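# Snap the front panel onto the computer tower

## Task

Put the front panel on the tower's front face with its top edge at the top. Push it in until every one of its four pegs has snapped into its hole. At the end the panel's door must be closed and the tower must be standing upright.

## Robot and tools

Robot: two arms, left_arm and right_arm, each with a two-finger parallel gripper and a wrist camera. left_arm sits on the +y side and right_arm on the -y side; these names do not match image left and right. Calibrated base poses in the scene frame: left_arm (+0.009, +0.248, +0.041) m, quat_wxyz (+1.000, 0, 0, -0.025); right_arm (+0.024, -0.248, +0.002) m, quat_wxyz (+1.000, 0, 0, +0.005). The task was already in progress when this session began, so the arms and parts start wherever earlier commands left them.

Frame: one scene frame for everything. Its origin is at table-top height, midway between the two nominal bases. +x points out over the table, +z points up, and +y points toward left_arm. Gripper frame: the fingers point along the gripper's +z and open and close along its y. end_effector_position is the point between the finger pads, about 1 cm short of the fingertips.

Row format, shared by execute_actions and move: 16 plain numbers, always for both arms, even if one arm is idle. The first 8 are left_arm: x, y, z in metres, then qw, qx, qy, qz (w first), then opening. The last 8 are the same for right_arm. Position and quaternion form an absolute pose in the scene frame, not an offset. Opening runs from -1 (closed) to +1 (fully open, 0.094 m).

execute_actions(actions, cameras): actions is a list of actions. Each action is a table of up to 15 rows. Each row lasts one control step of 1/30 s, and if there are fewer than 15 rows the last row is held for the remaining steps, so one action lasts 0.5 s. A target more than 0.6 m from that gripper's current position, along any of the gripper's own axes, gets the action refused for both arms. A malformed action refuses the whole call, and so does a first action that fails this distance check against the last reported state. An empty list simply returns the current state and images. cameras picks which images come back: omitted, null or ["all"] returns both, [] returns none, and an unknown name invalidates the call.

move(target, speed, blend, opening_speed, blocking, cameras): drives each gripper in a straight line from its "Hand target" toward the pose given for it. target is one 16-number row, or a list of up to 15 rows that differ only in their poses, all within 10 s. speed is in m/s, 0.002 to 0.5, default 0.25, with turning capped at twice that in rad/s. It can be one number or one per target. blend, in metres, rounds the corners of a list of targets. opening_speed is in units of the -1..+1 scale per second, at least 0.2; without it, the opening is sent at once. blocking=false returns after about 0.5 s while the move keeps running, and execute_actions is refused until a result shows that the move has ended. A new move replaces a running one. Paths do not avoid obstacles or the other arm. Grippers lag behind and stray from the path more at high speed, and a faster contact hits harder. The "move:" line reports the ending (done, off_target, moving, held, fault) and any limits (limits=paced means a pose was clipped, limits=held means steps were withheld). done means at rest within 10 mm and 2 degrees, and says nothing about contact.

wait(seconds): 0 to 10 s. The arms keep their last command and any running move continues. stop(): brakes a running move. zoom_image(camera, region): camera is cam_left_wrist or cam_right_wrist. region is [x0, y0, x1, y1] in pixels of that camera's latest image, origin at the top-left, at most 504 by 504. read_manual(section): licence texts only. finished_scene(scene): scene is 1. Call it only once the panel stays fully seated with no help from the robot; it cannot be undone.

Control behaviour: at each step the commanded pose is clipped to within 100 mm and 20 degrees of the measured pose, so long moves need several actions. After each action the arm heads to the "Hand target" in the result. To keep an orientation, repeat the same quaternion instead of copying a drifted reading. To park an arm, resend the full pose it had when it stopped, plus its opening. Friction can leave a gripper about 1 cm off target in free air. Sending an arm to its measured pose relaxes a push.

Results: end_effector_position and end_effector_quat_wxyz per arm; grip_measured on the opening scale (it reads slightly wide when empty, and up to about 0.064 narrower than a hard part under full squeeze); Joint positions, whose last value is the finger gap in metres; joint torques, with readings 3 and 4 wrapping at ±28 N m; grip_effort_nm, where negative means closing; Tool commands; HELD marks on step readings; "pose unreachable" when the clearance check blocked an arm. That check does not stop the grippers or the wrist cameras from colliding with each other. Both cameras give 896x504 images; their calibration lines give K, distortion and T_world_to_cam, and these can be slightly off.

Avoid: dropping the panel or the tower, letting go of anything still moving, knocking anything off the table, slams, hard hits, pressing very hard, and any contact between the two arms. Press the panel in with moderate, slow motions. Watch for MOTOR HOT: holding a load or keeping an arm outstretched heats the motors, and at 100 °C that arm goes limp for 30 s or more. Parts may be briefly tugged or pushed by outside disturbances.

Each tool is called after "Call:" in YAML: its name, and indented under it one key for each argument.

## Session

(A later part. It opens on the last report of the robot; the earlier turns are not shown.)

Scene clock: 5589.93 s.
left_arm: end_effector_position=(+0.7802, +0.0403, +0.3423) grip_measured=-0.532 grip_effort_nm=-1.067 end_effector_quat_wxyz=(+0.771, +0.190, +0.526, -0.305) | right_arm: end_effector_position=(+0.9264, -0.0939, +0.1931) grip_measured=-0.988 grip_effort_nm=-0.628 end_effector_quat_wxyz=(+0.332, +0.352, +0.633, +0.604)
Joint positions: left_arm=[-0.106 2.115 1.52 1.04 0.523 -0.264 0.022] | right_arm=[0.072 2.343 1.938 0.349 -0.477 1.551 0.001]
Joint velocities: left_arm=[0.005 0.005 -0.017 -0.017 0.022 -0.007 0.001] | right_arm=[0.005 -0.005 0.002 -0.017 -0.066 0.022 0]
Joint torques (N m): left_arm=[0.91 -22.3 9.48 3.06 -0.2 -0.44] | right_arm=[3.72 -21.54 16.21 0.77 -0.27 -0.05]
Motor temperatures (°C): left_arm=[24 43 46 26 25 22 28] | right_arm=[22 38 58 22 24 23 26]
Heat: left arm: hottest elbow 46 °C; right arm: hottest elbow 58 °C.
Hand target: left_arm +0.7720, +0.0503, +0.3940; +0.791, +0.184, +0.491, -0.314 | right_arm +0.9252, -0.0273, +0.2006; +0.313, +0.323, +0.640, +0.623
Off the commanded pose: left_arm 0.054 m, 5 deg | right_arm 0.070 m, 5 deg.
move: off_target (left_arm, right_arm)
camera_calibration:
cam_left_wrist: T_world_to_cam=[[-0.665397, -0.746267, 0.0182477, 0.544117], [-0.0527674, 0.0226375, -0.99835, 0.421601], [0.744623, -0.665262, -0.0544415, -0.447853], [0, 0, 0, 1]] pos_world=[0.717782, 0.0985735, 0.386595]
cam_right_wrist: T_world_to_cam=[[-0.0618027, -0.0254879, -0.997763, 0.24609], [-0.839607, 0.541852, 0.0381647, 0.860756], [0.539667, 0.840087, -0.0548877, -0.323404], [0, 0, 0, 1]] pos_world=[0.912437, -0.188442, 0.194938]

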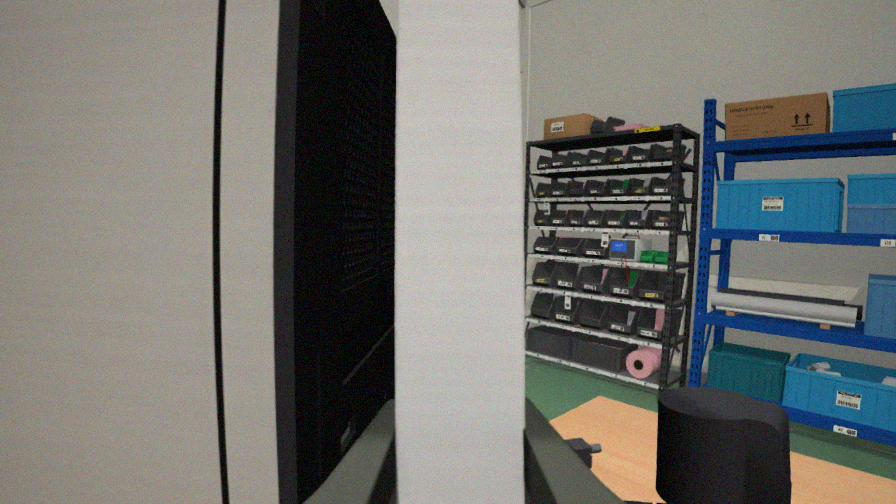

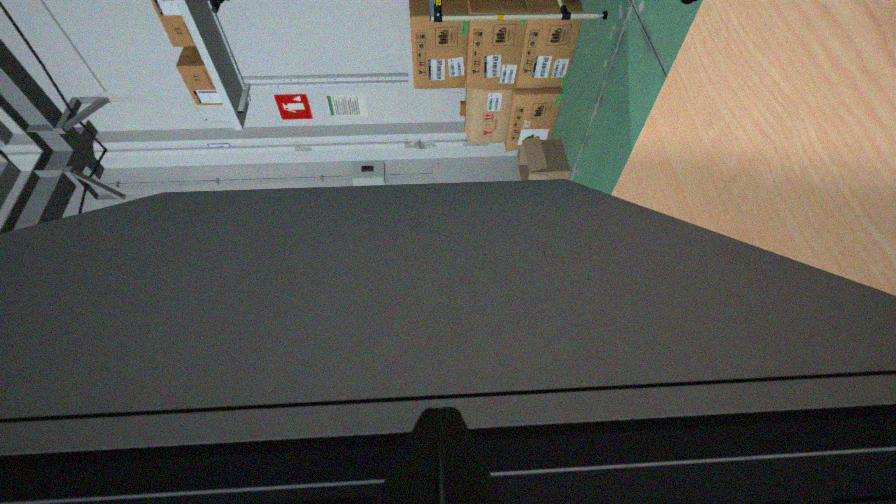

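Call:
move:
  target:
    - [0.772,0.051,0.375,0.793,0.184,0.492,-0.315,-1,0.94,-0.15,0.23,0.3124,0.3224,0.64,0.6227,-1]
    - [0.772,0.051,0.375,0.793,0.184,0.492,-0.315,-1,0.82,-0.23,0.26,0.3124,0.3224,0.64,0.6227,-1]
    - [0.772,0.051,0.375,0.793,0.184,0.492,-0.315,-1,0.75,-0.30,0.45,0.25,0.25,0.67,0.65,-1]
    - [0.772,0.051,0.375,0.793,0.184,0.492,-0.315,-1,0.90,-0.317,0.39,0.15,0.16,0.67,0.71,-1]
  blend: 0.02

Call:
move:
  target:
    - [0.772,0.051,0.375,0.793,0.184,0.492,-0.315,-1,0.74,-0.33,0.46,0.164,0.17,0.696,0.677,-1]
    - [0.772,0.051,0.375,0.793,0.184,0.492,-0.315,-1,0.62,-0.24,0.58,0.38,0.15,0.75,0.4,-1]
    - [0.772,0.051,0.375,0.793,0.184,0.492,-0.315,-1,0.45,-0.30,0.46,0.686,-0.05,0.686,0.05,-1]
  blend: 0.04

Call:
zoom_image:
  camera: "cam_right_wrist"
  region: [50, 0, 550, 500]

Scene clock: 5602.97 s.
left_arm: end_effector_position=(+0.7780, +0.0414, +0.3453) grip_measured=-0.532 grip_effort_nm=-1.062 end_effector_quat_wxyz=(+0.773, +0.187, +0.520, -0.310) | right_arm: end_effector_position=(+0.9058, -0.3270, +0.3718) grip_measured=-0.988 grip_effort_nm=-0.632 end_effector_quat_wxyz=(+0.163, +0.193, +0.655, +0.712)
Joint positions: left_arm=[-0.105 2.115 1.518 1.062 0.522 -0.281 0.022] | right_arm=[-0.289 2.64 2.866 0.055 -1.329 1.905 0.001]
Joint velocities: left_arm=[0.005 -0.005 -0.022 -0.002 -0.066 -0.022 -0.001] | right_arm=[-0.005 -0.005 0.007 0.007 0.051 -0.022 0]
Joint torques (N m): left_arm=[1.26 -20.13 8.65 3.64 -0.2 -0.28] | right_arm=[-0.67 -25.99 14.56 0.7 0.25 0.02]
Motor temperatures (°C): left_arm=[24 42 46 26 25 22 28] | right_arm=[22 39 59 22 24 23 26]
Heat: left arm: hottest elbow 46 °C; right arm: hottest elbow 59 °C.
Hand target: left_arm +0.7722, +0.0507, +0.3746; +0.791, +0.184, +0.492, -0.314 | right_arm +0.9017, -0.3154, +0.3923; +0.169, +0.178, +0.656, +0.714
Off the commanded pose: left_arm 0.032 m, 4 deg | right_arm 0.022 m, 4 deg.
elbow stopped short (right arm): the move would have taken joint 3 (elbow) straighter than the controller allows.
move: off_target (left_arm, right_arm)
camera_calibration:
cam_left_wrist: T_world_to_cam=[[-0.669615, -0.742325, 0.0238636, 0.544527], [-0.0443975, 0.00793445, -0.998982, 0.418763], [0.74138, -0.669993, -0.0382704, -0.448231], [0, 0, 0, 1]] pos_world=[0.715525, 0.100581, 0.388188]
cam_right_wrist: T_world_to_cam=[[-0.0340944, 0.0756914, -0.996548, 0.424786], [-0.996824, 0.0692269, 0.0393619, 0.950326], [0.0719673, 0.994725, 0.0730907, 0.319958], [0, 0, 0, 1]] pos_world=[0.938764, -0.416211, 0.362527]

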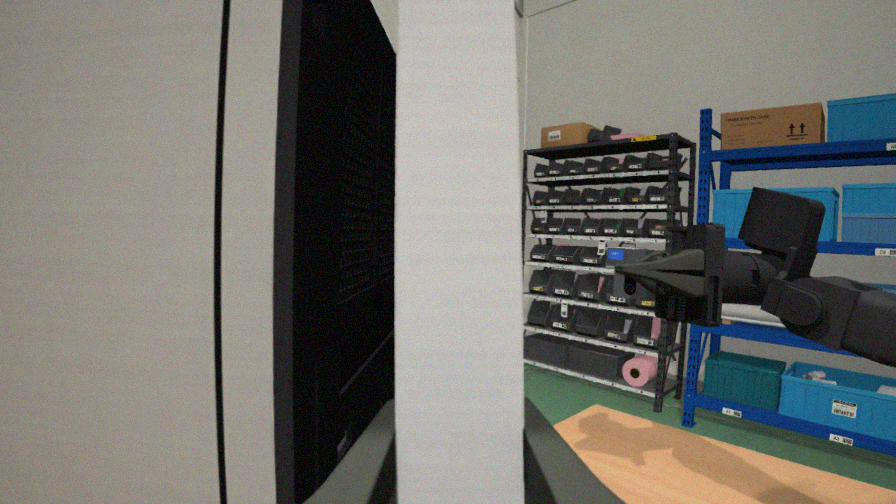

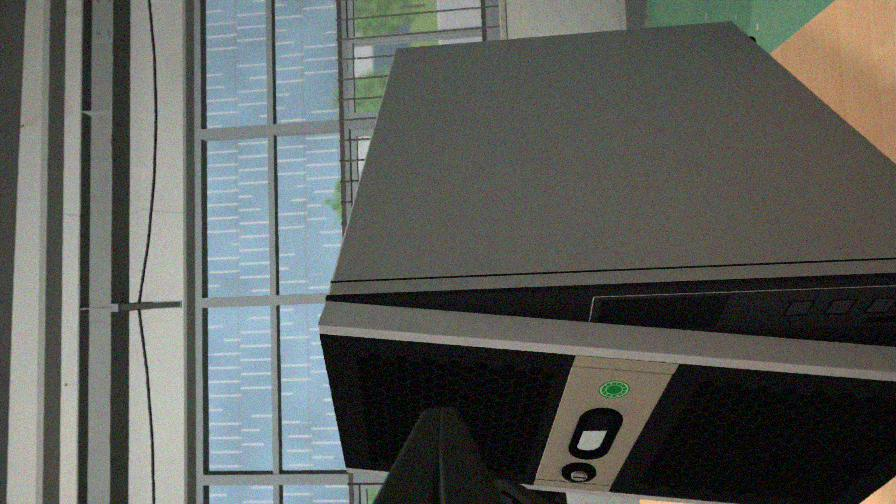

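Scene clock: 5608.10 s.
left_arm: end_effector_position=(+0.7780, +0.0414, +0.3453) grip_measured=-0.532 grip_effort_nm=-1.067 end_effector_quat_wxyz=(+0.773, +0.187, +0.520, -0.310) | right_arm: end_effector_position=(+0.4487, -0.2974, +0.4465) grip_measured=-0.988 grip_effort_nm=-0.623 end_effector_quat_wxyz=(+0.695, -0.049, +0.715, +0.060)
Joint positions: left_arm=[-0.105 2.115 1.518 1.062 0.522 -0.281 0.022] | right_arm=[-0.298 0.811 0.81 -0.029 -0.442 0.006 0.001]
Joint velocities: left_arm=[0.015 -0.015 -0.002 -0.017 -0.051 -0.081 -0.001] | right_arm=[-0.005 -0.015 -0.007 -0.002 0.007 -0.051 0.002]
Joint torques (N m): left_arm=[0.67 -20.54 8.73 3.64 -0.21 -0.27] | right_arm=[-2.26 -4.54 10.56 1.94 -0.12 -0.22]
Motor temperatures (°C): left_arm=[24 42 46 26 25 22 28] | right_arm=[22 39 59 22 24 23 26]
Heat: left arm: hottest elbow 46 °C; right arm: hottest elbow 59 °C.
Hand target: left_arm +0.7722, +0.0506, +0.3746; +0.791, +0.184, +0.491, -0.314 | right_arm +0.4457, -0.3017, +0.4530; +0.704, -0.053, +0.707, +0.049
Off the commanded pose: left_arm 0.032 m, 4 deg | right_arm 0.014 m, 2 deg.
move: off_target (left_arm, right_arm)
camera_calibration:
cam_left_wrist: T_world_to_cam=[[-0.669615, -0.742325, 0.0238636, 0.544527], [-0.0443975, 0.00793445, -0.998982, 0.418763], [0.74138, -0.669993, -0.0382704, -0.448231], [0, 0, 0, 1]] pos_world=[0.715525, 0.100581, 0.388188]
cam_right_wrist: T_world_to_cam=[[0.13679, -0.990323, -0.0234292, -0.34687], [-0.446697, -0.0405558, -0.893766, 0.626852], [0.884167, 0.132724, -0.447922, -0.0702627], [0, 0, 0, 1]] pos_world=[0.389585, -0.308765, 0.52066]

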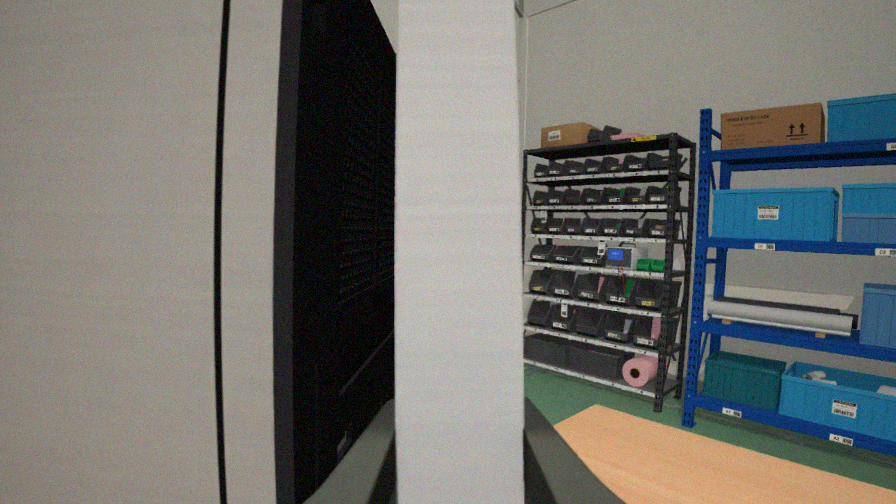

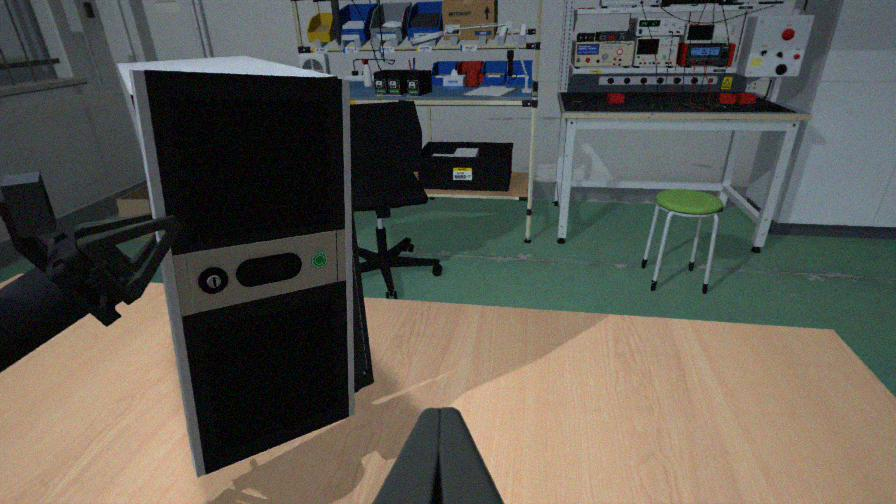

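Scaled by 1.008 from the camera's 896x504 image, which has a finer 1280x720 frame.

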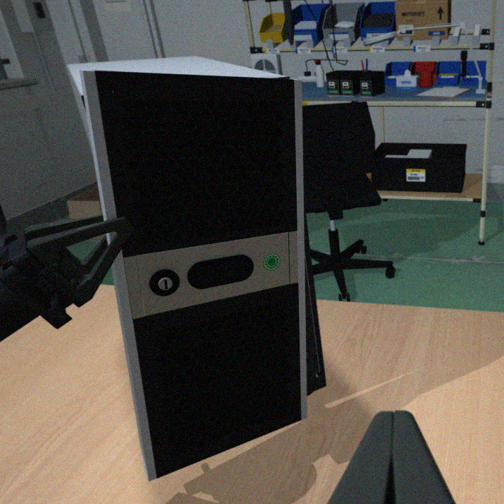

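Call:
move:
  target: [0.785,0.022,0.340,0.793,0.184,0.492,-0.315,-1,0.45,-0.30,0.46,0.686,-0.05,0.686,0.05,-1]
  speed: 0.05
  cameras: ["cam_right_wrist"]

Call:
zoom_image:
  camera: "cam_right_wrist"
  region: [50, 0, 550, 500]

Scene clock: 5622.27 s.
left_arm: end_effector_position=(+0.7789, +0.0316, +0.3347) grip_measured=-0.532 grip_effort_nm=-1.067 end_effector_quat_wxyz=(+0.785, +0.178, +0.507, -0.309) | right_arm: end_effector_position=(+0.4488, -0.2982, +0.4463) grip_measured=-0.988 grip_effort_nm=-0.628 end_effector_quat_wxyz=(+0.695, -0.048, +0.715, +0.059)
Joint positions: left_arm=[-0.124 2.153 1.528 1.124 0.485 -0.285 0.022] | right_arm=[-0.298 0.811 0.81 -0.028 -0.438 0.005 0.001]
Joint velocities: left_arm=[-0.005 -0.005 -0.007 -0.002 0.007 -0.095 0.001] | right_arm=[-0.005 -0.005 0.007 -0.002 0.037 -0.037 0]
Joint torques (N m): left_arm=[-0.73 -16.67 11.29 2.25 -0.11 -0.01] | right_arm=[-1.14 -4.42 12.44 1.87 0.21 -0.07]
Motor temperatures (°C): left_arm=[24 41 46 26 25 22 28] | right_arm=[22 38 56 22 24 23 26]
Heat: left arm: hottest elbow 46 °C; right arm: hottest elbow 56 °C.
Hand target: left_arm +0.7843, +0.0223, +0.3397; +0.791, +0.183, +0.492, -0.314 | right_arm +0.4498, -0.3001, +0.4599; +0.705, -0.051, +0.705, +0.051
Off the commanded pose: left_arm 0.013 m, 2 deg | right_arm 0.014 m, 2 deg.
move: off_target (left_arm, right_arm)
camera_calibration:
cam_right_wrist: T_world_to_cam=[[0.133034, -0.990854, -0.0225754, -0.346475], [-0.446771, -0.039621, -0.893771, 0.627031], [0.884702, 0.128988, -0.447955, -0.071634], [0, 0, 0, 1]] pos_world=[0.389607, -0.309223, 0.520511]
Images, in order (width x height): cam_right_wrist 896x504.

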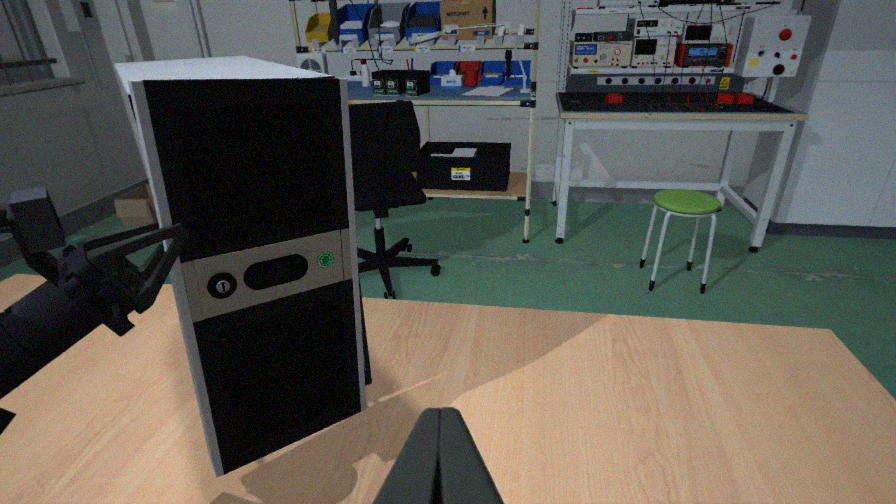

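Scaled by 1.008 from the camera's 896x504 image, which has a finer 1280x720 frame.

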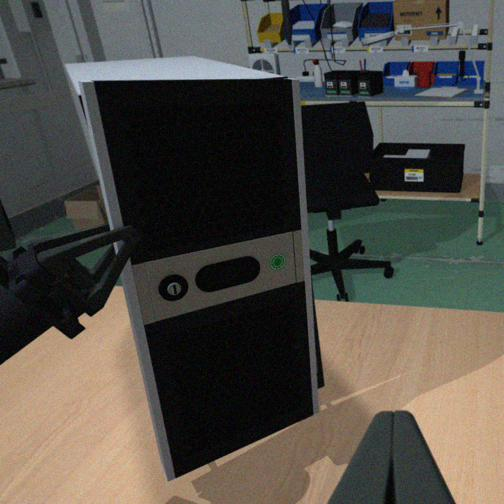

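Call:
move:
  target: [0.792,0.010,0.323,0.793,0.184,0.492,-0.315,-1,0.45,-0.30,0.46,0.686,-0.05,0.686,0.05,-1]
  speed: 0.05

Call:
zoom_image:
  camera: "cam_right_wrist"
  region: [50, 0, 550, 500]

Scene clock: 5630.90 s.
left_arm: end_effector_position=(+0.7839, +0.0266, +0.3264) grip_measured=-0.532 grip_effort_nm=-1.067 end_effector_quat_wxyz=(+0.791, +0.177, +0.498, -0.309) | right_arm: end_effector_position=(+0.4488, -0.2982, +0.4463) grip_measured=-0.988 grip_effort_nm=-0.637 end_effector_quat_wxyz=(+0.695, -0.048, +0.715, +0.059)
Joint positions: left_arm=[-0.131 2.19 1.555 1.153 0.473 -0.285 0.022] | right_arm=[-0.298 0.811 0.81 -0.028 -0.438 0.005 0.001]
Joint velocities: left_arm=[-0.015 0.015 -0.012 -0.012 -0.007 -0.037 0] | right_arm=[0.005 -0.005 -0.007 -0.012 -0.066 0.037 -0.001]
Joint torques (N m): left_arm=[-1.03 -16.62 11.33 1.69 -0.14 0.05] | right_arm=[-1.49 -4.42 12.41 1.98 0.16 -0.1]
Motor temperatures (°C): left_arm=[24 41 46 26 25 22 28] | right_arm=[22 37 55 22 24 23 26]
Heat: left arm: hottest elbow 46 °C; right arm: hottest elbow 55 °C.
Hand target: left_arm +0.7904, +0.0103, +0.3228; +0.791, +0.184, +0.491, -0.314 | right_arm +0.4498, -0.2999, +0.4599; +0.705, -0.051, +0.705, +0.052
Off the commanded pose: left_arm 0.019 m, 1 deg | right_arm 0.014 m, 2 deg.
move: off_target (left_arm, right_arm)
camera_calibration:
cam_left_wrist: T_world_to_cam=[[-0.659152, -0.751774, 0.0188267, 0.531705], [0.00236592, -0.0271082, -0.99963, 0.364774], [0.752006, -0.658863, 0.0196471, -0.490748], [0, 0, 0, 1]] pos_world=[0.718657, 0.0862747, 0.36427]
cam_right_wrist: T_world_to_cam=[[0.133034, -0.990854, -0.0225754, -0.346475], [-0.446771, -0.039621, -0.893771, 0.627031], [0.884702, 0.128988, -0.447955, -0.071634], [0, 0, 0, 1]] pos_world=[0.389607, -0.309223, 0.520511]

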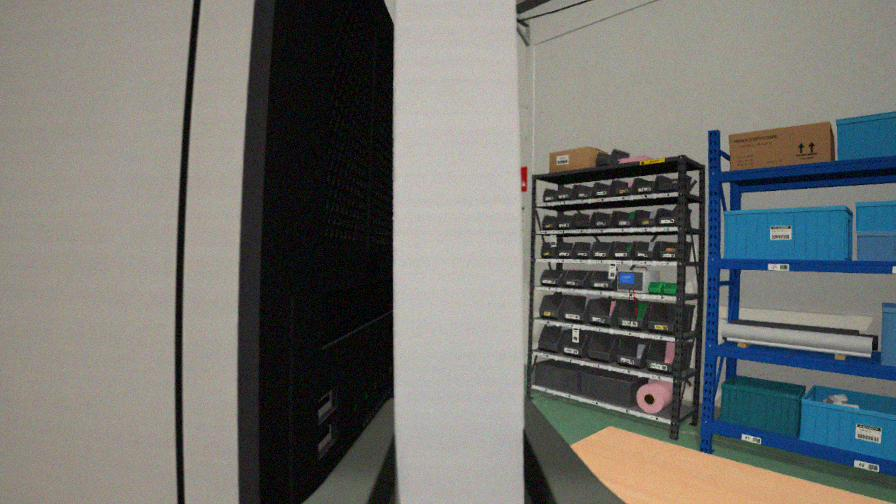

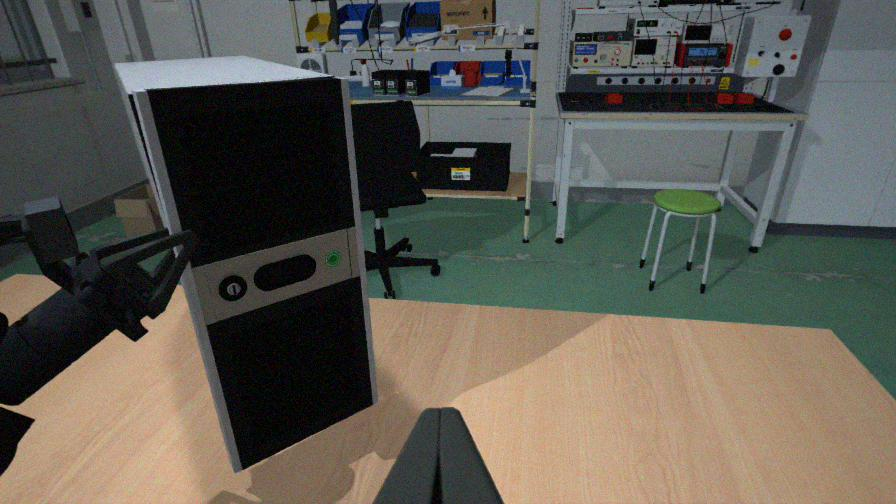

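Scaled by 1.008 from the camera's 896x504 image, which has a finer 1280x720 frame.

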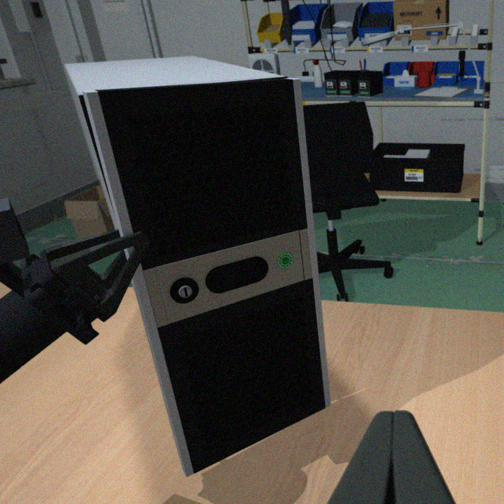

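Call:
move:
  target: [0.800,-0.002,0.312,0.793,0.184,0.492,-0.315,-1,0.45,-0.30,0.46,0.686,-0.05,0.686,0.05,-1]
  speed: 0.05
  cameras: ["cam_right_wrist"]

Call:
zoom_image:
  camera: "cam_right_wrist"
  region: [50, 0, 550, 500]

Scene clock: 5637.93 s.
left_arm: end_effector_position=(+0.7921, +0.0180, +0.3093) grip_measured=-0.532 grip_effort_nm=-1.077 end_effector_quat_wxyz=(+0.790, +0.175, +0.500, -0.307) | right_arm: end_effector_position=(+0.4488, -0.2982, +0.4463) grip_measured=-0.988 grip_effort_nm=-0.632 end_effector_quat_wxyz=(+0.695, -0.048, +0.715, +0.059)
Joint positions: left_arm=[-0.143 2.233 1.586 1.158 0.458 -0.278 0.022] | right_arm=[-0.298 0.811 0.81 -0.028 -0.438 0.005 0.001]
Joint velocities: left_arm=[-0.005 -0.015 -0.012 0.002 -0.022 -0.007 0] | right_arm=[0.005 -0.015 0.027 -0.007 -0.022 -0.095 0.001]
Joint torques (N m): left_arm=[-1.38 -17.61 11.77 1.32 -0.05 0.06] | right_arm=[-0.73 -4.13 12.52 2.07 0.13 -0.06]
Motor temperatures (°C): left_arm=[24 40 46 26 25 22 28] | right_arm=[22 36 55 22 24 23 26]
Heat: left arm: hottest elbow 46 °C; right arm: hottest elbow 55 °C.
Hand target: left_arm +0.7984, -0.0011, +0.3116; +0.792, +0.183, +0.491, -0.314 | right_arm +0.4498, -0.3000, +0.4599; +0.705, -0.051, +0.705, +0.052
Off the commanded pose: left_arm 0.022 m, 2 deg | right_arm 0.014 m, 2 deg.
move: off_target (left_arm, right_arm)
camera_calibration:
cam_right_wrist: T_world_to_cam=[[0.133034, -0.990854, -0.0225754, -0.346475], [-0.446771, -0.039621, -0.893771, 0.627031], [0.884702, 0.128988, -0.447955, -0.071634], [0, 0, 0, 1]] pos_world=[0.389607, -0.309223, 0.520511]
Images, in order (width x height): cam_right_wrist 896x504.

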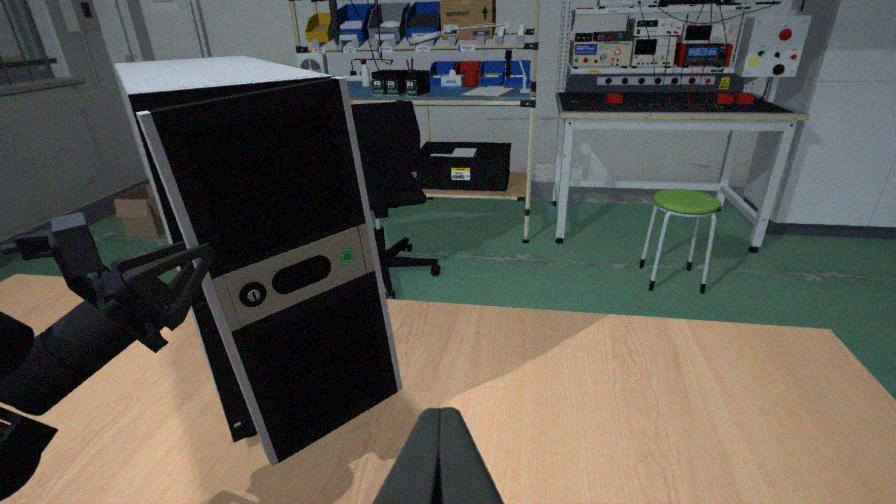

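Scaled by 1.008 from the camera's 896x504 image, which has a finer 1280x720 frame.

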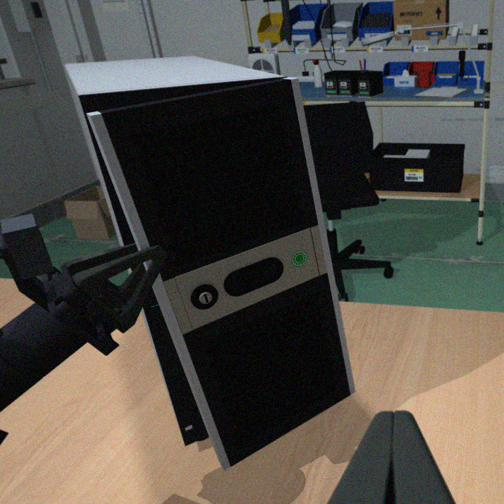

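Call:
move:
  target: [0.782,0.035,0.36,0.793,0.184,0.492,-0.315,-1,0.45,-0.30,0.46,0.686,-0.05,0.686,0.05,-1]
  speed: 0.05
  cameras: []

Call:
move:
  target: [0.777,0.042,0.38,0.793,0.184,0.492,-0.315,-1,0.45,-0.30,0.46,0.686,-0.05,0.686,0.05,-1]
  speed: 0.05

Call:
zoom_image:
  camera: "cam_right_wrist"
  region: [50, 0, 550, 500]

Scene clock: 5648.47 s.
left_arm: end_effector_position=(+0.7882, +0.0282, +0.3190) grip_measured=-0.532 grip_effort_nm=-1.067 end_effector_quat_wxyz=(+0.778, +0.184, +0.513, -0.312) | right_arm: end_effector_position=(+0.4488, -0.2982, +0.4463) grip_measured=-0.988 grip_effort_nm=-0.628 end_effector_quat_wxyz=(+0.695, -0.048, +0.715, +0.059)
Joint positions: left_arm=[-0.123 2.19 1.56 1.111 0.5 -0.282 0.022] | right_arm=[-0.298 0.811 0.81 -0.028 -0.438 0.005 0.001]
Joint velocities: left_arm=[-0.024 -0.005 0.007 0.017 0.007 0.051 0.001] | right_arm=[-0.015 -0.024 0.007 -0.022 0.037 -0.037 0]
Joint torques (N m): left_arm=[0.56 -22.71 8.43 1.91 -0.05 -0.16] | right_arm=[-1.44 -3.6 12.45 1.91 0.16 -0.09]
Motor temperatures (°C): left_arm=[24 41 47 26 25 22 28] | right_arm=[22 36 54 22 24 23 26]
Heat: left arm: hottest elbow 47 °C; right arm: hottest elbow 54 °C.
Hand target: left_arm +0.7822, +0.0345, +0.3595; +0.791, +0.184, +0.491, -0.315 | right_arm +0.4498, -0.3000, +0.4599; +0.705, -0.051, +0.705, +0.052
Off the commanded pose: left_arm 0.042 m, 3 deg | right_arm 0.014 m, 2 deg.
move: off_target (left_arm, right_arm)
No camera images: "cameras" was empty.

Scene clock: 5649.33 s.
left_arm: end_effector_position=(+0.7858, +0.0323, +0.3248) grip_measured=-0.532 grip_effort_nm=-1.067 end_effector_quat_wxyz=(+0.769, +0.181, +0.524, -0.317) | right_arm: end_effector_position=(+0.4488, -0.2982, +0.4463) grip_measured=-0.988 grip_effort_nm=-0.628 end_effector_quat_wxyz=(+0.695, -0.048, +0.715, +0.059)
Joint positions: left_arm=[-0.117 2.162 1.542 1.076 0.509 -0.294 0.022] | right_arm=[-0.298 0.811 0.81 -0.028 -0.438 0.005 0.001]
Joint velocities: left_arm=[-0.005 -0.024 -0.002 0.002 -0.081 0.081 0.001] | right_arm=[0.015 -0.005 0.002 -0.012 -0.037 -0.051 0.001]
Joint torques (N m): left_arm=[0.79 -23.18 8.77 2.43 -0.14 -0.09] | right_arm=[-1.26 -3.96 12.45 1.91 0.16 -0.12]
Motor temperatures (°C): left_arm=[24 41 47 26 25 22 28] | right_arm=[22 36 54 22 24 23 26]
Heat: left arm: hottest elbow 47 °C; right arm: hottest elbow 54 °C.
Hand target: left_arm +0.7773, +0.0413, +0.3787; +0.791, +0.184, +0.491, -0.314 | right_arm +0.4498, -0.3000, +0.4599; +0.705, -0.051, +0.705, +0.052
Off the commanded pose: left_arm 0.057 m, 5 deg | right_arm 0.014 m, 2 deg.
move: off_target (left_arm, right_arm)
camera_calibration:
cam_left_wrist: T_world_to_cam=[[-0.672915, -0.738328, 0.0453583, 0.538979], [-0.0615251, -0.0052424, -0.998092, 0.412324], [0.737157, -0.674422, -0.041898, -0.456253], [0, 0, 0, 1]] pos_world=[0.724385, 0.092398, 0.367974]
cam_right_wrist: T_world_to_cam=[[0.133034, -0.990854, -0.0225754, -0.346475], [-0.446771, -0.039621, -0.893771, 0.627031], [0.884702, 0.128988, -0.447955, -0.071634], [0, 0, 0, 1]] pos_world=[0.389607, -0.309223, 0.520511]

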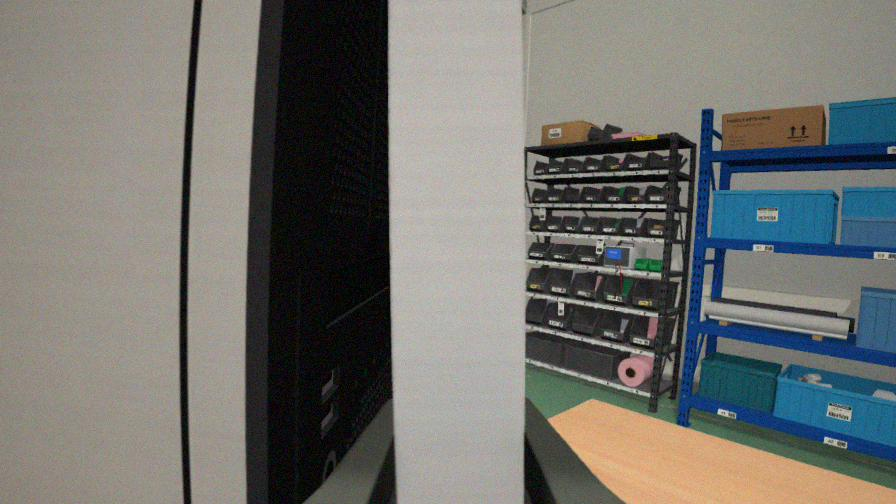

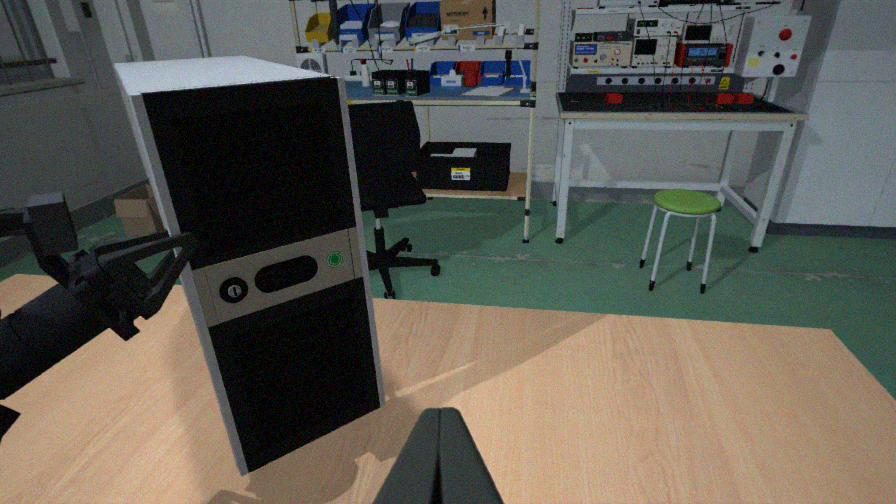

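Scaled by 1.008 from the camera's 896x504 image, which has a finer 1280x720 frame.

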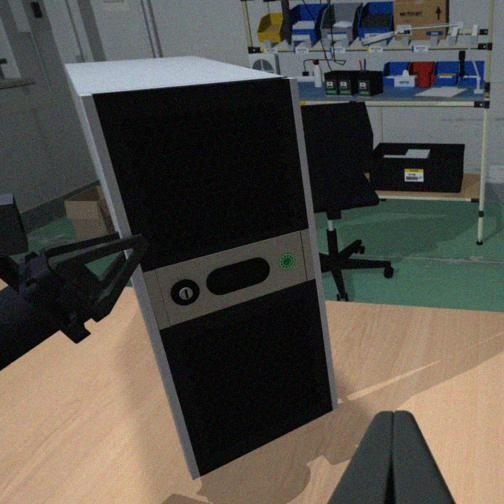

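Call:
move:
  target:
    - [0.777,0.042,0.38,0.793,0.184,0.492,-0.315,-1,0.66,-0.17,0.54,0.3124,0.3224,0.64,0.6227,-1]
    - [0.777,0.042,0.38,0.793,0.184,0.492,-0.315,-1,0.74,-0.19,0.36,0.3124,0.3224,0.64,0.6227,-1]
    - [0.777,0.042,0.38,0.793,0.184,0.492,-0.315,-1,0.785,-0.13,0.24,0.3124,0.3224,0.64,0.6227,-1]
  blend: 0.03
  cameras: []

Call:
move:
  target:
    - [0.777,0.042,0.38,0.793,0.184,0.492,-0.315,-1,0.85,-0.065,0.24,0.3124,0.3224,0.64,0.6227,-1]
    - [0.777,0.042,0.38,0.793,0.184,0.492,-0.315,-1,0.89,-0.025,0.24,0.3124,0.3224,0.64,0.6227,-1]
  speed: 0.05

Scene clock: 5671.63 s.
left_arm: end_effector_position=(+0.7857, +0.0323, +0.3251) grip_measured=-0.532 grip_effort_nm=-1.062 end_effector_quat_wxyz=(+0.769, +0.180, +0.524, -0.317) | right_arm: end_effector_position=(+0.7775, -0.1298, +0.2209) grip_measured=-0.988 grip_effort_nm=-0.628 end_effector_quat_wxyz=(+0.301, +0.332, +0.652, +0.612)
Joint positions: left_arm=[-0.117 2.161 1.542 1.076 0.509 -0.295 0.022] | right_arm=[0.015 1.961 1.356 0.518 -0.616 1.534 0.001]
Joint velocities: left_arm=[0.005 -0.034 0.012 -0.022 0.022 -0.051 0.001] | right_arm=[-0.005 -0.005 0.007 0.002 -0.051 0.051 0]
Joint torques (N m): left_arm=[0.67 -23.53 8.79 2.29 -0.11 -0.08] | right_arm=[-1.55 -19.49 11.73 1.99 0.14 0.03]
Motor temperatures (°C): left_arm=[24 40 46 26 25 22 28] | right_arm=[22 35 55 22 24 23 26]
Heat: left arm: hottest elbow 46 °C; right arm: hottest elbow 55 °C.
Hand target: left_arm +0.7771, +0.0414, +0.3791; +0.792, +0.184, +0.491, -0.314 | right_arm +0.7839, -0.1296, +0.2435; +0.313, +0.322, +0.642, +0.622
Off the commanded pose: left_arm 0.056 m, 5 deg | right_arm 0.021 m, 3 deg.
move: off_target (left_arm, right_arm)
No camera images: "cameras" was empty.

Scene clock: 5675.03 s.
left_arm: end_effector_position=(+0.7876, +0.0348, +0.3237) grip_measured=-0.532 grip_effort_nm=-1.062 end_effector_quat_wxyz=(+0.773, +0.184, +0.526, -0.305) | right_arm: end_effector_position=(+0.8546, -0.0714, +0.2229) grip_measured=-0.988 grip_effort_nm=-0.632 end_effector_quat_wxyz=(+0.303, +0.341, +0.651, +0.607)
Joint positions: left_arm=[-0.115 2.161 1.542 1.068 0.503 -0.268 0.022] | right_arm=[0.099 2.134 1.666 0.377 -0.514 1.545 0.001]
Joint velocities: left_arm=[-0.005 0.005 0.007 -0.012 0.022 -0.066 0.001] | right_arm=[-0.005 -0.005 0.017 0.007 -0.066 0.007 0]
Joint torques (N m): left_arm=[0.79 -23.41 8.91 2.63 0.21 -0.32] | right_arm=[3.14 -16.97 21.22 1.44 1.66 0.07]
Motor temperatures (°C): left_arm=[24 40 46 26 25 22 28] | right_arm=[22 35 55 22 24 23 26]
Heat: left arm: hottest elbow 46 °C; right arm: hottest elbow 55 °C.
Hand target: left_arm +0.7774, +0.0415, +0.3788; +0.791, +0.184, +0.491, -0.314 | right_arm +0.8768, -0.0271, +0.2406; +0.312, +0.322, +0.640, +0.624
Off the commanded pose: left_arm 0.058 m, 5 deg | right_arm 0.061 m, 3 deg.
move: off_target (left_arm, right_arm)
camera_calibration:
cam_left_wrist: T_world_to_cam=[[-0.65991, -0.750838, 0.0275895, 0.537991], [-0.0539375, 0.0107162, -0.998487, 0.404971], [0.749406, -0.6604, -0.04757, -0.464193], [0, 0, 0, 1]] pos_world=[0.724738, 0.0930512, 0.367434]
cam_right_wrist: T_world_to_cam=[[-0.0928656, -0.0359908, -0.995028, 0.29722], [-0.870857, 0.487398, 0.0636473, 0.804272], [0.482684, 0.872438, -0.0766053, -0.246063], [0, 0, 0, 1]] pos_world=[0.846778, -0.166628, 0.225703]

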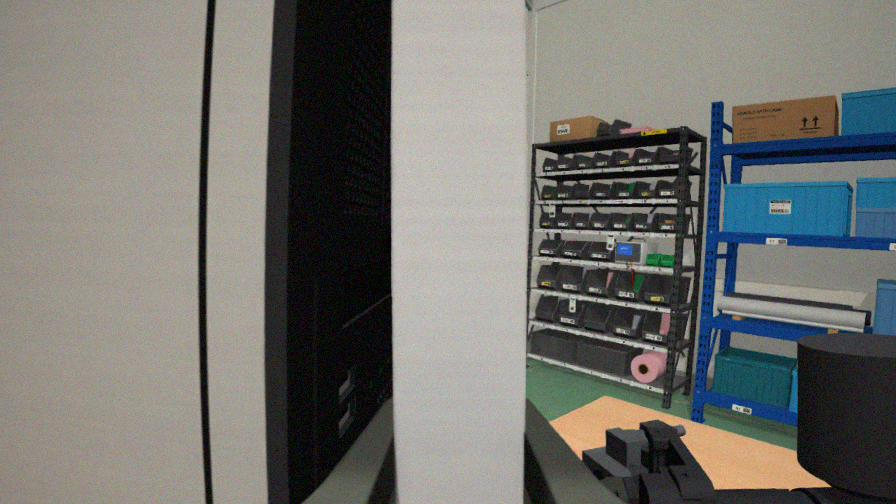

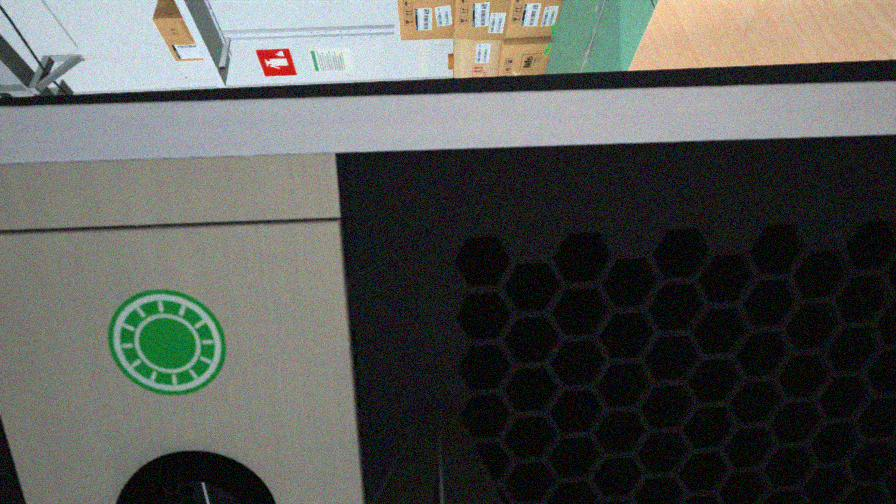

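Call:
move:
  target: [0.777,0.042,0.38,0.793,0.184,0.492,-0.315,-1,0.93,0.02,0.25,0.3124,0.3224,0.64,0.6227,-1]
  speed: 0.05

Scene clock: 5681.07 s.
left_arm: end_effector_position=(+0.7879, +0.0351, +0.3235) grip_measured=-0.532 grip_effort_nm=-1.067 end_effector_quat_wxyz=(+0.772, +0.183, +0.527, -0.305) | right_arm: end_effector_position=(+0.8756, -0.0891, +0.2232) grip_measured=-0.988 grip_effort_nm=-0.628 end_effector_quat_wxyz=(+0.310, +0.361, +0.646, +0.597)
Joint positions: left_arm=[-0.114 2.161 1.542 1.065 0.502 -0.268 0.022] | right_arm=[0.081 2.168 1.738 0.323 -0.487 1.55 0.001]
Joint velocities: left_arm=[0.005 0.015 -0.007 -0.012 0.037 0.037 0] | right_arm=[-0.024 0.005 0.032 -0.017 -0.007 -0.051 -0.001]
Joint torques (N m): left_arm=[0.73 -23.59 8.91 2.7 0.23 -0.34] | right_arm=[6.07 -16.15 23.43 1.81 1.57 0.01]
Motor temperatures (°C): left_arm=[24 40 45 26 25 22 28] | right_arm=[22 36 57 22 25 23 26]
Heat: left arm: hottest elbow 45 °C; right arm: hottest elbow 57 °C.
Hand target: left_arm +0.7775, +0.0413, +0.3786; +0.791, +0.184, +0.491, -0.314 | right_arm +0.8918, -0.0063, +0.2445; +0.312, +0.324, +0.639, +0.624
Off the commanded pose: left_arm 0.058 m, 5 deg | right_arm 0.125 m, 5 deg; position clipped.
move: off_target (left_arm, right_arm); limits=paced
camera_calibration:
cam_left_wrist: T_world_to_cam=[[-0.659312, -0.75132, 0.0287369, 0.537655], [-0.055851, 0.0108248, -0.99838, 0.406205], [0.749792, -0.659849, -0.0490989, -0.464122], [0, 0, 0, 1]] pos_world=[0.725164, 0.0933042, 0.367308]
cam_right_wrist: T_world_to_cam=[[-0.113152, -0.0315521, -0.993077, 0.316512], [-0.846333, 0.526658, 0.0796992, 0.809662], [0.520497, 0.849492, -0.0862961, -0.273777], [0, 0, 0, 1]] pos_world=[0.863558, -0.183857, 0.226165]

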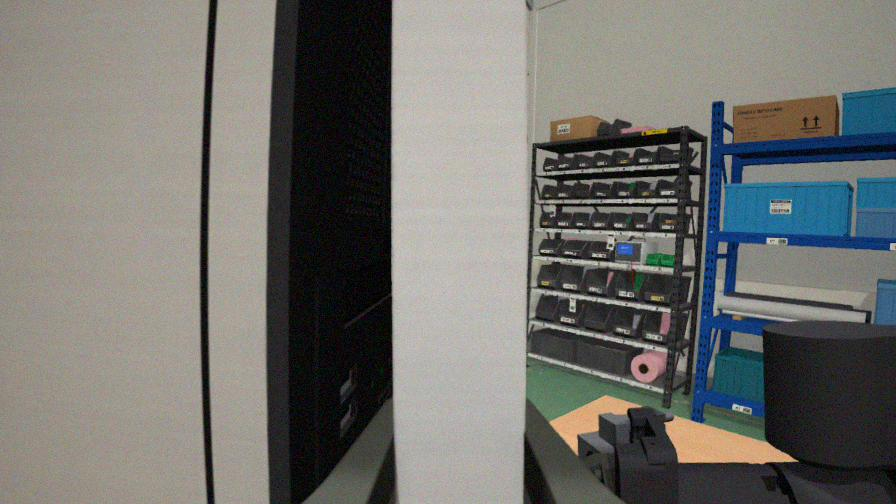

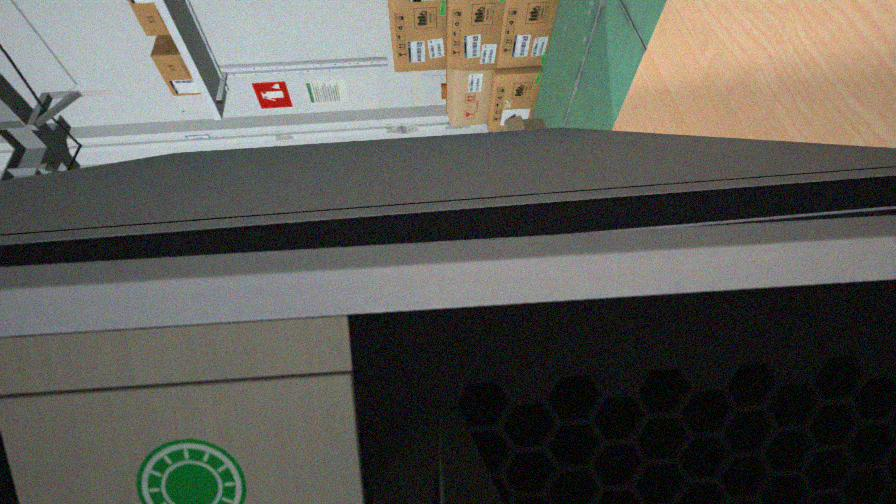

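Call:
move:
  target:
    - [0.777,0.042,0.38,0.793,0.184,0.492,-0.315,-1,0.80,-0.12,0.23,0.3124,0.3224,0.64,0.6227,-1]
    - [0.777,0.042,0.38,0.793,0.184,0.492,-0.315,-1,0.79,-0.11,0.125,0.3124,0.3224,0.64,0.6227,-1]
    - [0.777,0.042,0.38,0.793,0.184,0.492,-0.315,-1,0.84,-0.055,0.125,0.3124,0.3224,0.64,0.6227,-1]
    - [0.777,0.042,0.38,0.793,0.184,0.492,-0.315,-1,0.885,0.01,0.125,0.3124,0.3224,0.64,0.6227,-1]
  speed: [0.15,0.15,0.05,0.05]

Scene clock: 5704.83 s.
left_arm: end_effector_position=(+0.7876, +0.0348, +0.3242) grip_measured=-0.532 grip_effort_nm=-1.067 end_effector_quat_wxyz=(+0.771, +0.185, +0.527, -0.306) | right_arm: end_effector_position=(+0.8448, -0.0649, +0.1115) grip_measured=-0.988 grip_effort_nm=-0.623 end_effector_quat_wxyz=(+0.313, +0.351, +0.645, +0.603)
Joint positions: left_arm=[-0.114 2.159 1.542 1.062 0.507 -0.268 0.022] | right_arm=[0.118 2.274 1.574 0.613 -0.463 1.551 0.001]
Joint velocities: left_arm=[0.015 0.015 -0.007 -0.007 0.11 0.051 0] | right_arm=[-0.005 -0.005 -0.002 -0.027 0.022 -0.051 0]
Joint torques (N m): left_arm=[0.62 -23.65 8.94 2.89 0.01 -0.34] | right_arm=[4.48 -17.03 21.57 0.55 1.52 -0.03]
Motor temperatures (°C): left_arm=[24 40 44 26 25 22 28] | right_arm=[22 38 70 22 26 23 26]
Heat: left arm: hottest elbow 44 °C; right arm: hottest elbow 70 °C.
Hand target: left_arm +0.7774, +0.0413, +0.3789; +0.791, +0.184, +0.491, -0.314 | right_arm +0.8639, +0.0058, +0.1283; +0.312, +0.323, +0.640, +0.624
Off the commanded pose: left_arm 0.057 m, 5 deg | right_arm 0.086 m, 4 deg.
move: off_target (left_arm, right_arm)
camera_calibration:
cam_left_wrist: T_world_to_cam=[[-0.661944, -0.749024, 0.0281625, 0.539391], [-0.056873, 0.012726, -0.9983, 0.407622], [0.747393, -0.66242, -0.0510232, -0.461419], [0, 0, 0, 1]] pos_world=[0.72509, 0.0931762, 0.368195]
cam_right_wrist: T_world_to_cam=[[-0.0918046, -0.0321804, -0.995257, 0.185049], [-0.854413, 0.515866, 0.062133, 0.787817], [0.511419, 0.856065, -0.0748542, -0.28113], [0, 0, 0, 1]] pos_world=[0.833885, -0.159787, 0.114178]

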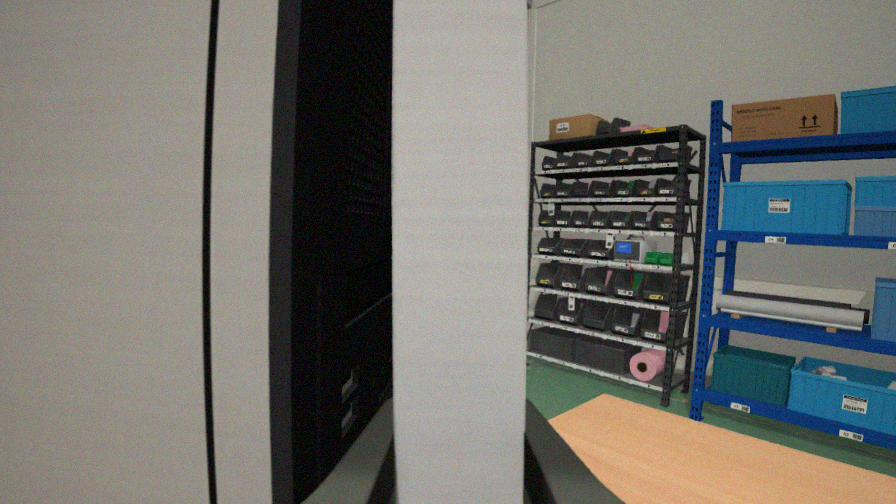

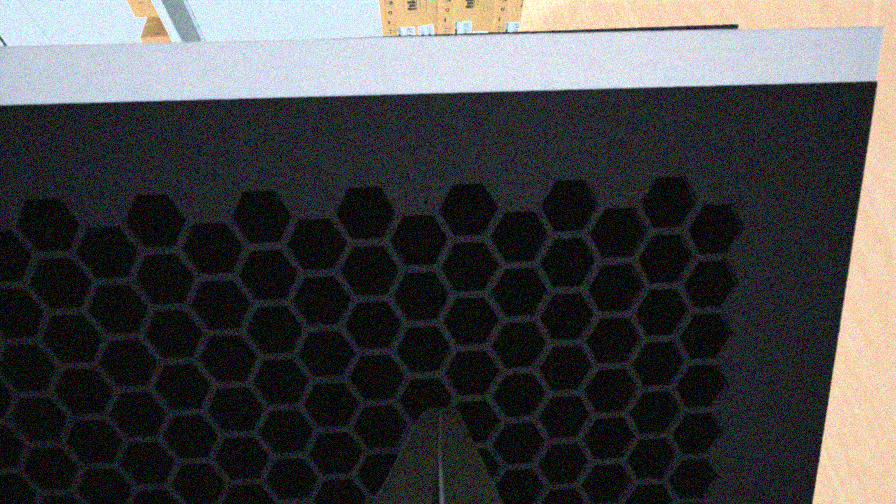

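Call:
move:
  target: [0.785,0.025,0.335,0.793,0.184,0.492,-0.315,-1,0.885,0.01,0.125,0.3124,0.3224,0.64,0.6227,-1]
  speed: 0.05
  cameras: []

Call:
move:
  target: [0.790,0.015,0.322,0.793,0.184,0.492,-0.315,-1,0.885,0.01,0.125,0.3124,0.3224,0.64,0.6227,-1]
  speed: 0.05

Scene clock: 5716.37 s.
left_arm: end_effector_position=(+0.7916, +0.0336, +0.3194) grip_measured=-0.532 grip_effort_nm=-1.062 end_effector_quat_wxyz=(+0.791, +0.184, +0.511, -0.282) | right_arm: end_effector_position=(+0.8677, -0.0591, +0.1104) grip_measured=-0.988 grip_effort_nm=-0.632 end_effector_quat_wxyz=(+0.323, +0.354, +0.639, +0.602)
Joint positions: left_arm=[-0.122 2.19 1.558 1.108 0.467 -0.227 0.022] | right_arm=[0.126 2.325 1.665 0.587 -0.434 1.553 0.001]
Joint velocities: left_arm=[-0.005 -0.005 -0.002 0.007 -0.066 -0.095 0] | right_arm=[-0.015 -0.015 -0.012 0.002 0.007 -0.066 0.001]
Joint torques (N m): left_arm=[-0.5 -19.6 8.91 3.1 0.93 -0.59] | right_arm=[4.48 -20.31 17.24 0.98 0.35 -0.05]
Motor temperatures (°C): left_arm=[24 40 43 26 25 22 28] | right_arm=[22 37 73 22 26 23 26]
Heat: left arm: hottest elbow 43 °C; right arm: hottest elbow 73 °C.
Hand target: left_arm +0.7852, +0.0250, +0.3350; +0.791, +0.184, +0.492, -0.313 | right_arm +0.8731, +0.0069, +0.1264; +0.313, +0.323, +0.640, +0.623
Off the commanded pose: left_arm 0.019 m, 4 deg | right_arm 0.073 m, 4 deg.
move: off_target (left_arm, right_arm)
No camera images: "cameras" was empty.

Scene clock: 5717.17 s.
left_arm: end_effector_position=(+0.7943, +0.0321, +0.3190) grip_measured=-0.532 grip_effort_nm=-1.062 end_effector_quat_wxyz=(+0.793, +0.184, +0.508, -0.282) | right_arm: end_effector_position=(+0.8684, -0.0595, +0.1096) grip_measured=-0.988 grip_effort_nm=-0.628 end_effector_quat_wxyz=(+0.324, +0.355, +0.638, +0.601)
Joint positions: left_arm=[-0.124 2.2 1.572 1.113 0.464 -0.226 0.022] | right_arm=[0.126 2.327 1.667 0.586 -0.431 1.553 0.001]
Joint velocities: left_arm=[-0.005 0.005 -0.007 0.007 -0.051 -0.022 -0.001] | right_arm=[-0.015 -0.015 0.002 -0.012 -0.066 0.022 0]
Joint torques (N m): left_arm=[-1.2 -17.85 9.47 3.33 0.56 -0.51] | right_arm=[4.01 -19.78 17.14 0.94 0.19 -0.04]
Motor temperatures (°C): left_arm=[24 40 43 26 25 22 28] | right_arm=[22 37 73 22 26 23 26]
Heat: left arm: hottest elbow 43 °C; right arm: hottest elbow 73 °C.
Hand target: left_arm +0.7898, +0.0154, +0.3216; +0.791, +0.184, +0.492, -0.313 | right_arm +0.8731, +0.0071, +0.1262; +0.312, +0.323, +0.640, +0.623
Off the commanded pose: left_arm 0.018 m, 4 deg | right_arm 0.073 m, 5 deg.
move: off_target (left_arm, right_arm)
camera_calibration:
cam_left_wrist: T_world_to_cam=[[-0.628073, -0.778016, -0.0146818, 0.52959], [0.00331198, 0.0161945, -0.999863, 0.355436], [0.778148, -0.628036, -0.00759457, -0.507821], [0, 0, 0, 1]] pos_world=[0.726603, 0.087344, 0.359306]
cam_right_wrist: T_world_to_cam=[[-0.0813851, -0.0291566, -0.996256, 0.176717], [-0.84279, 0.53561, 0.0531731, 0.797326], [0.532054, 0.843962, -0.0681636, -0.3173], [0, 0, 0, 1]] pos_world=[0.855181, -0.154114, 0.11203]

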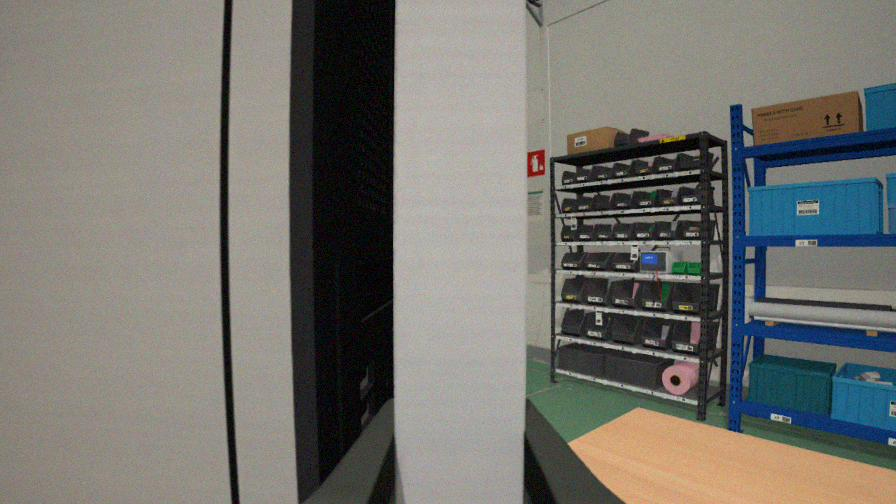

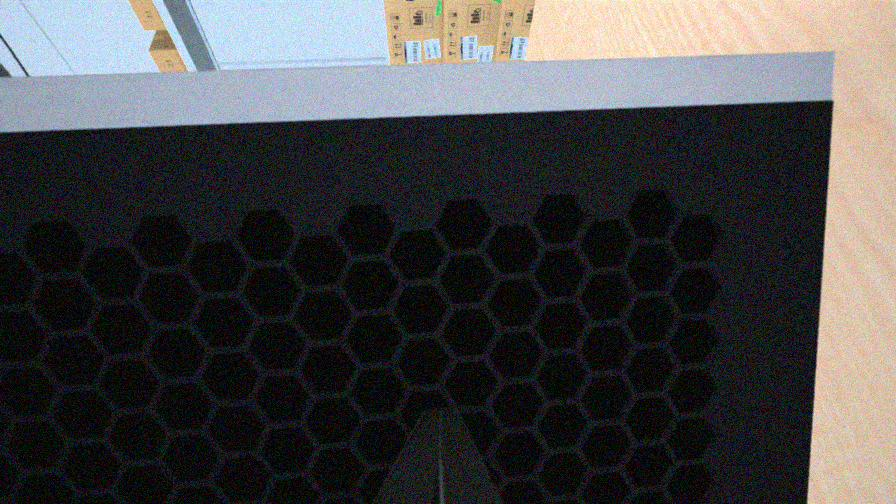

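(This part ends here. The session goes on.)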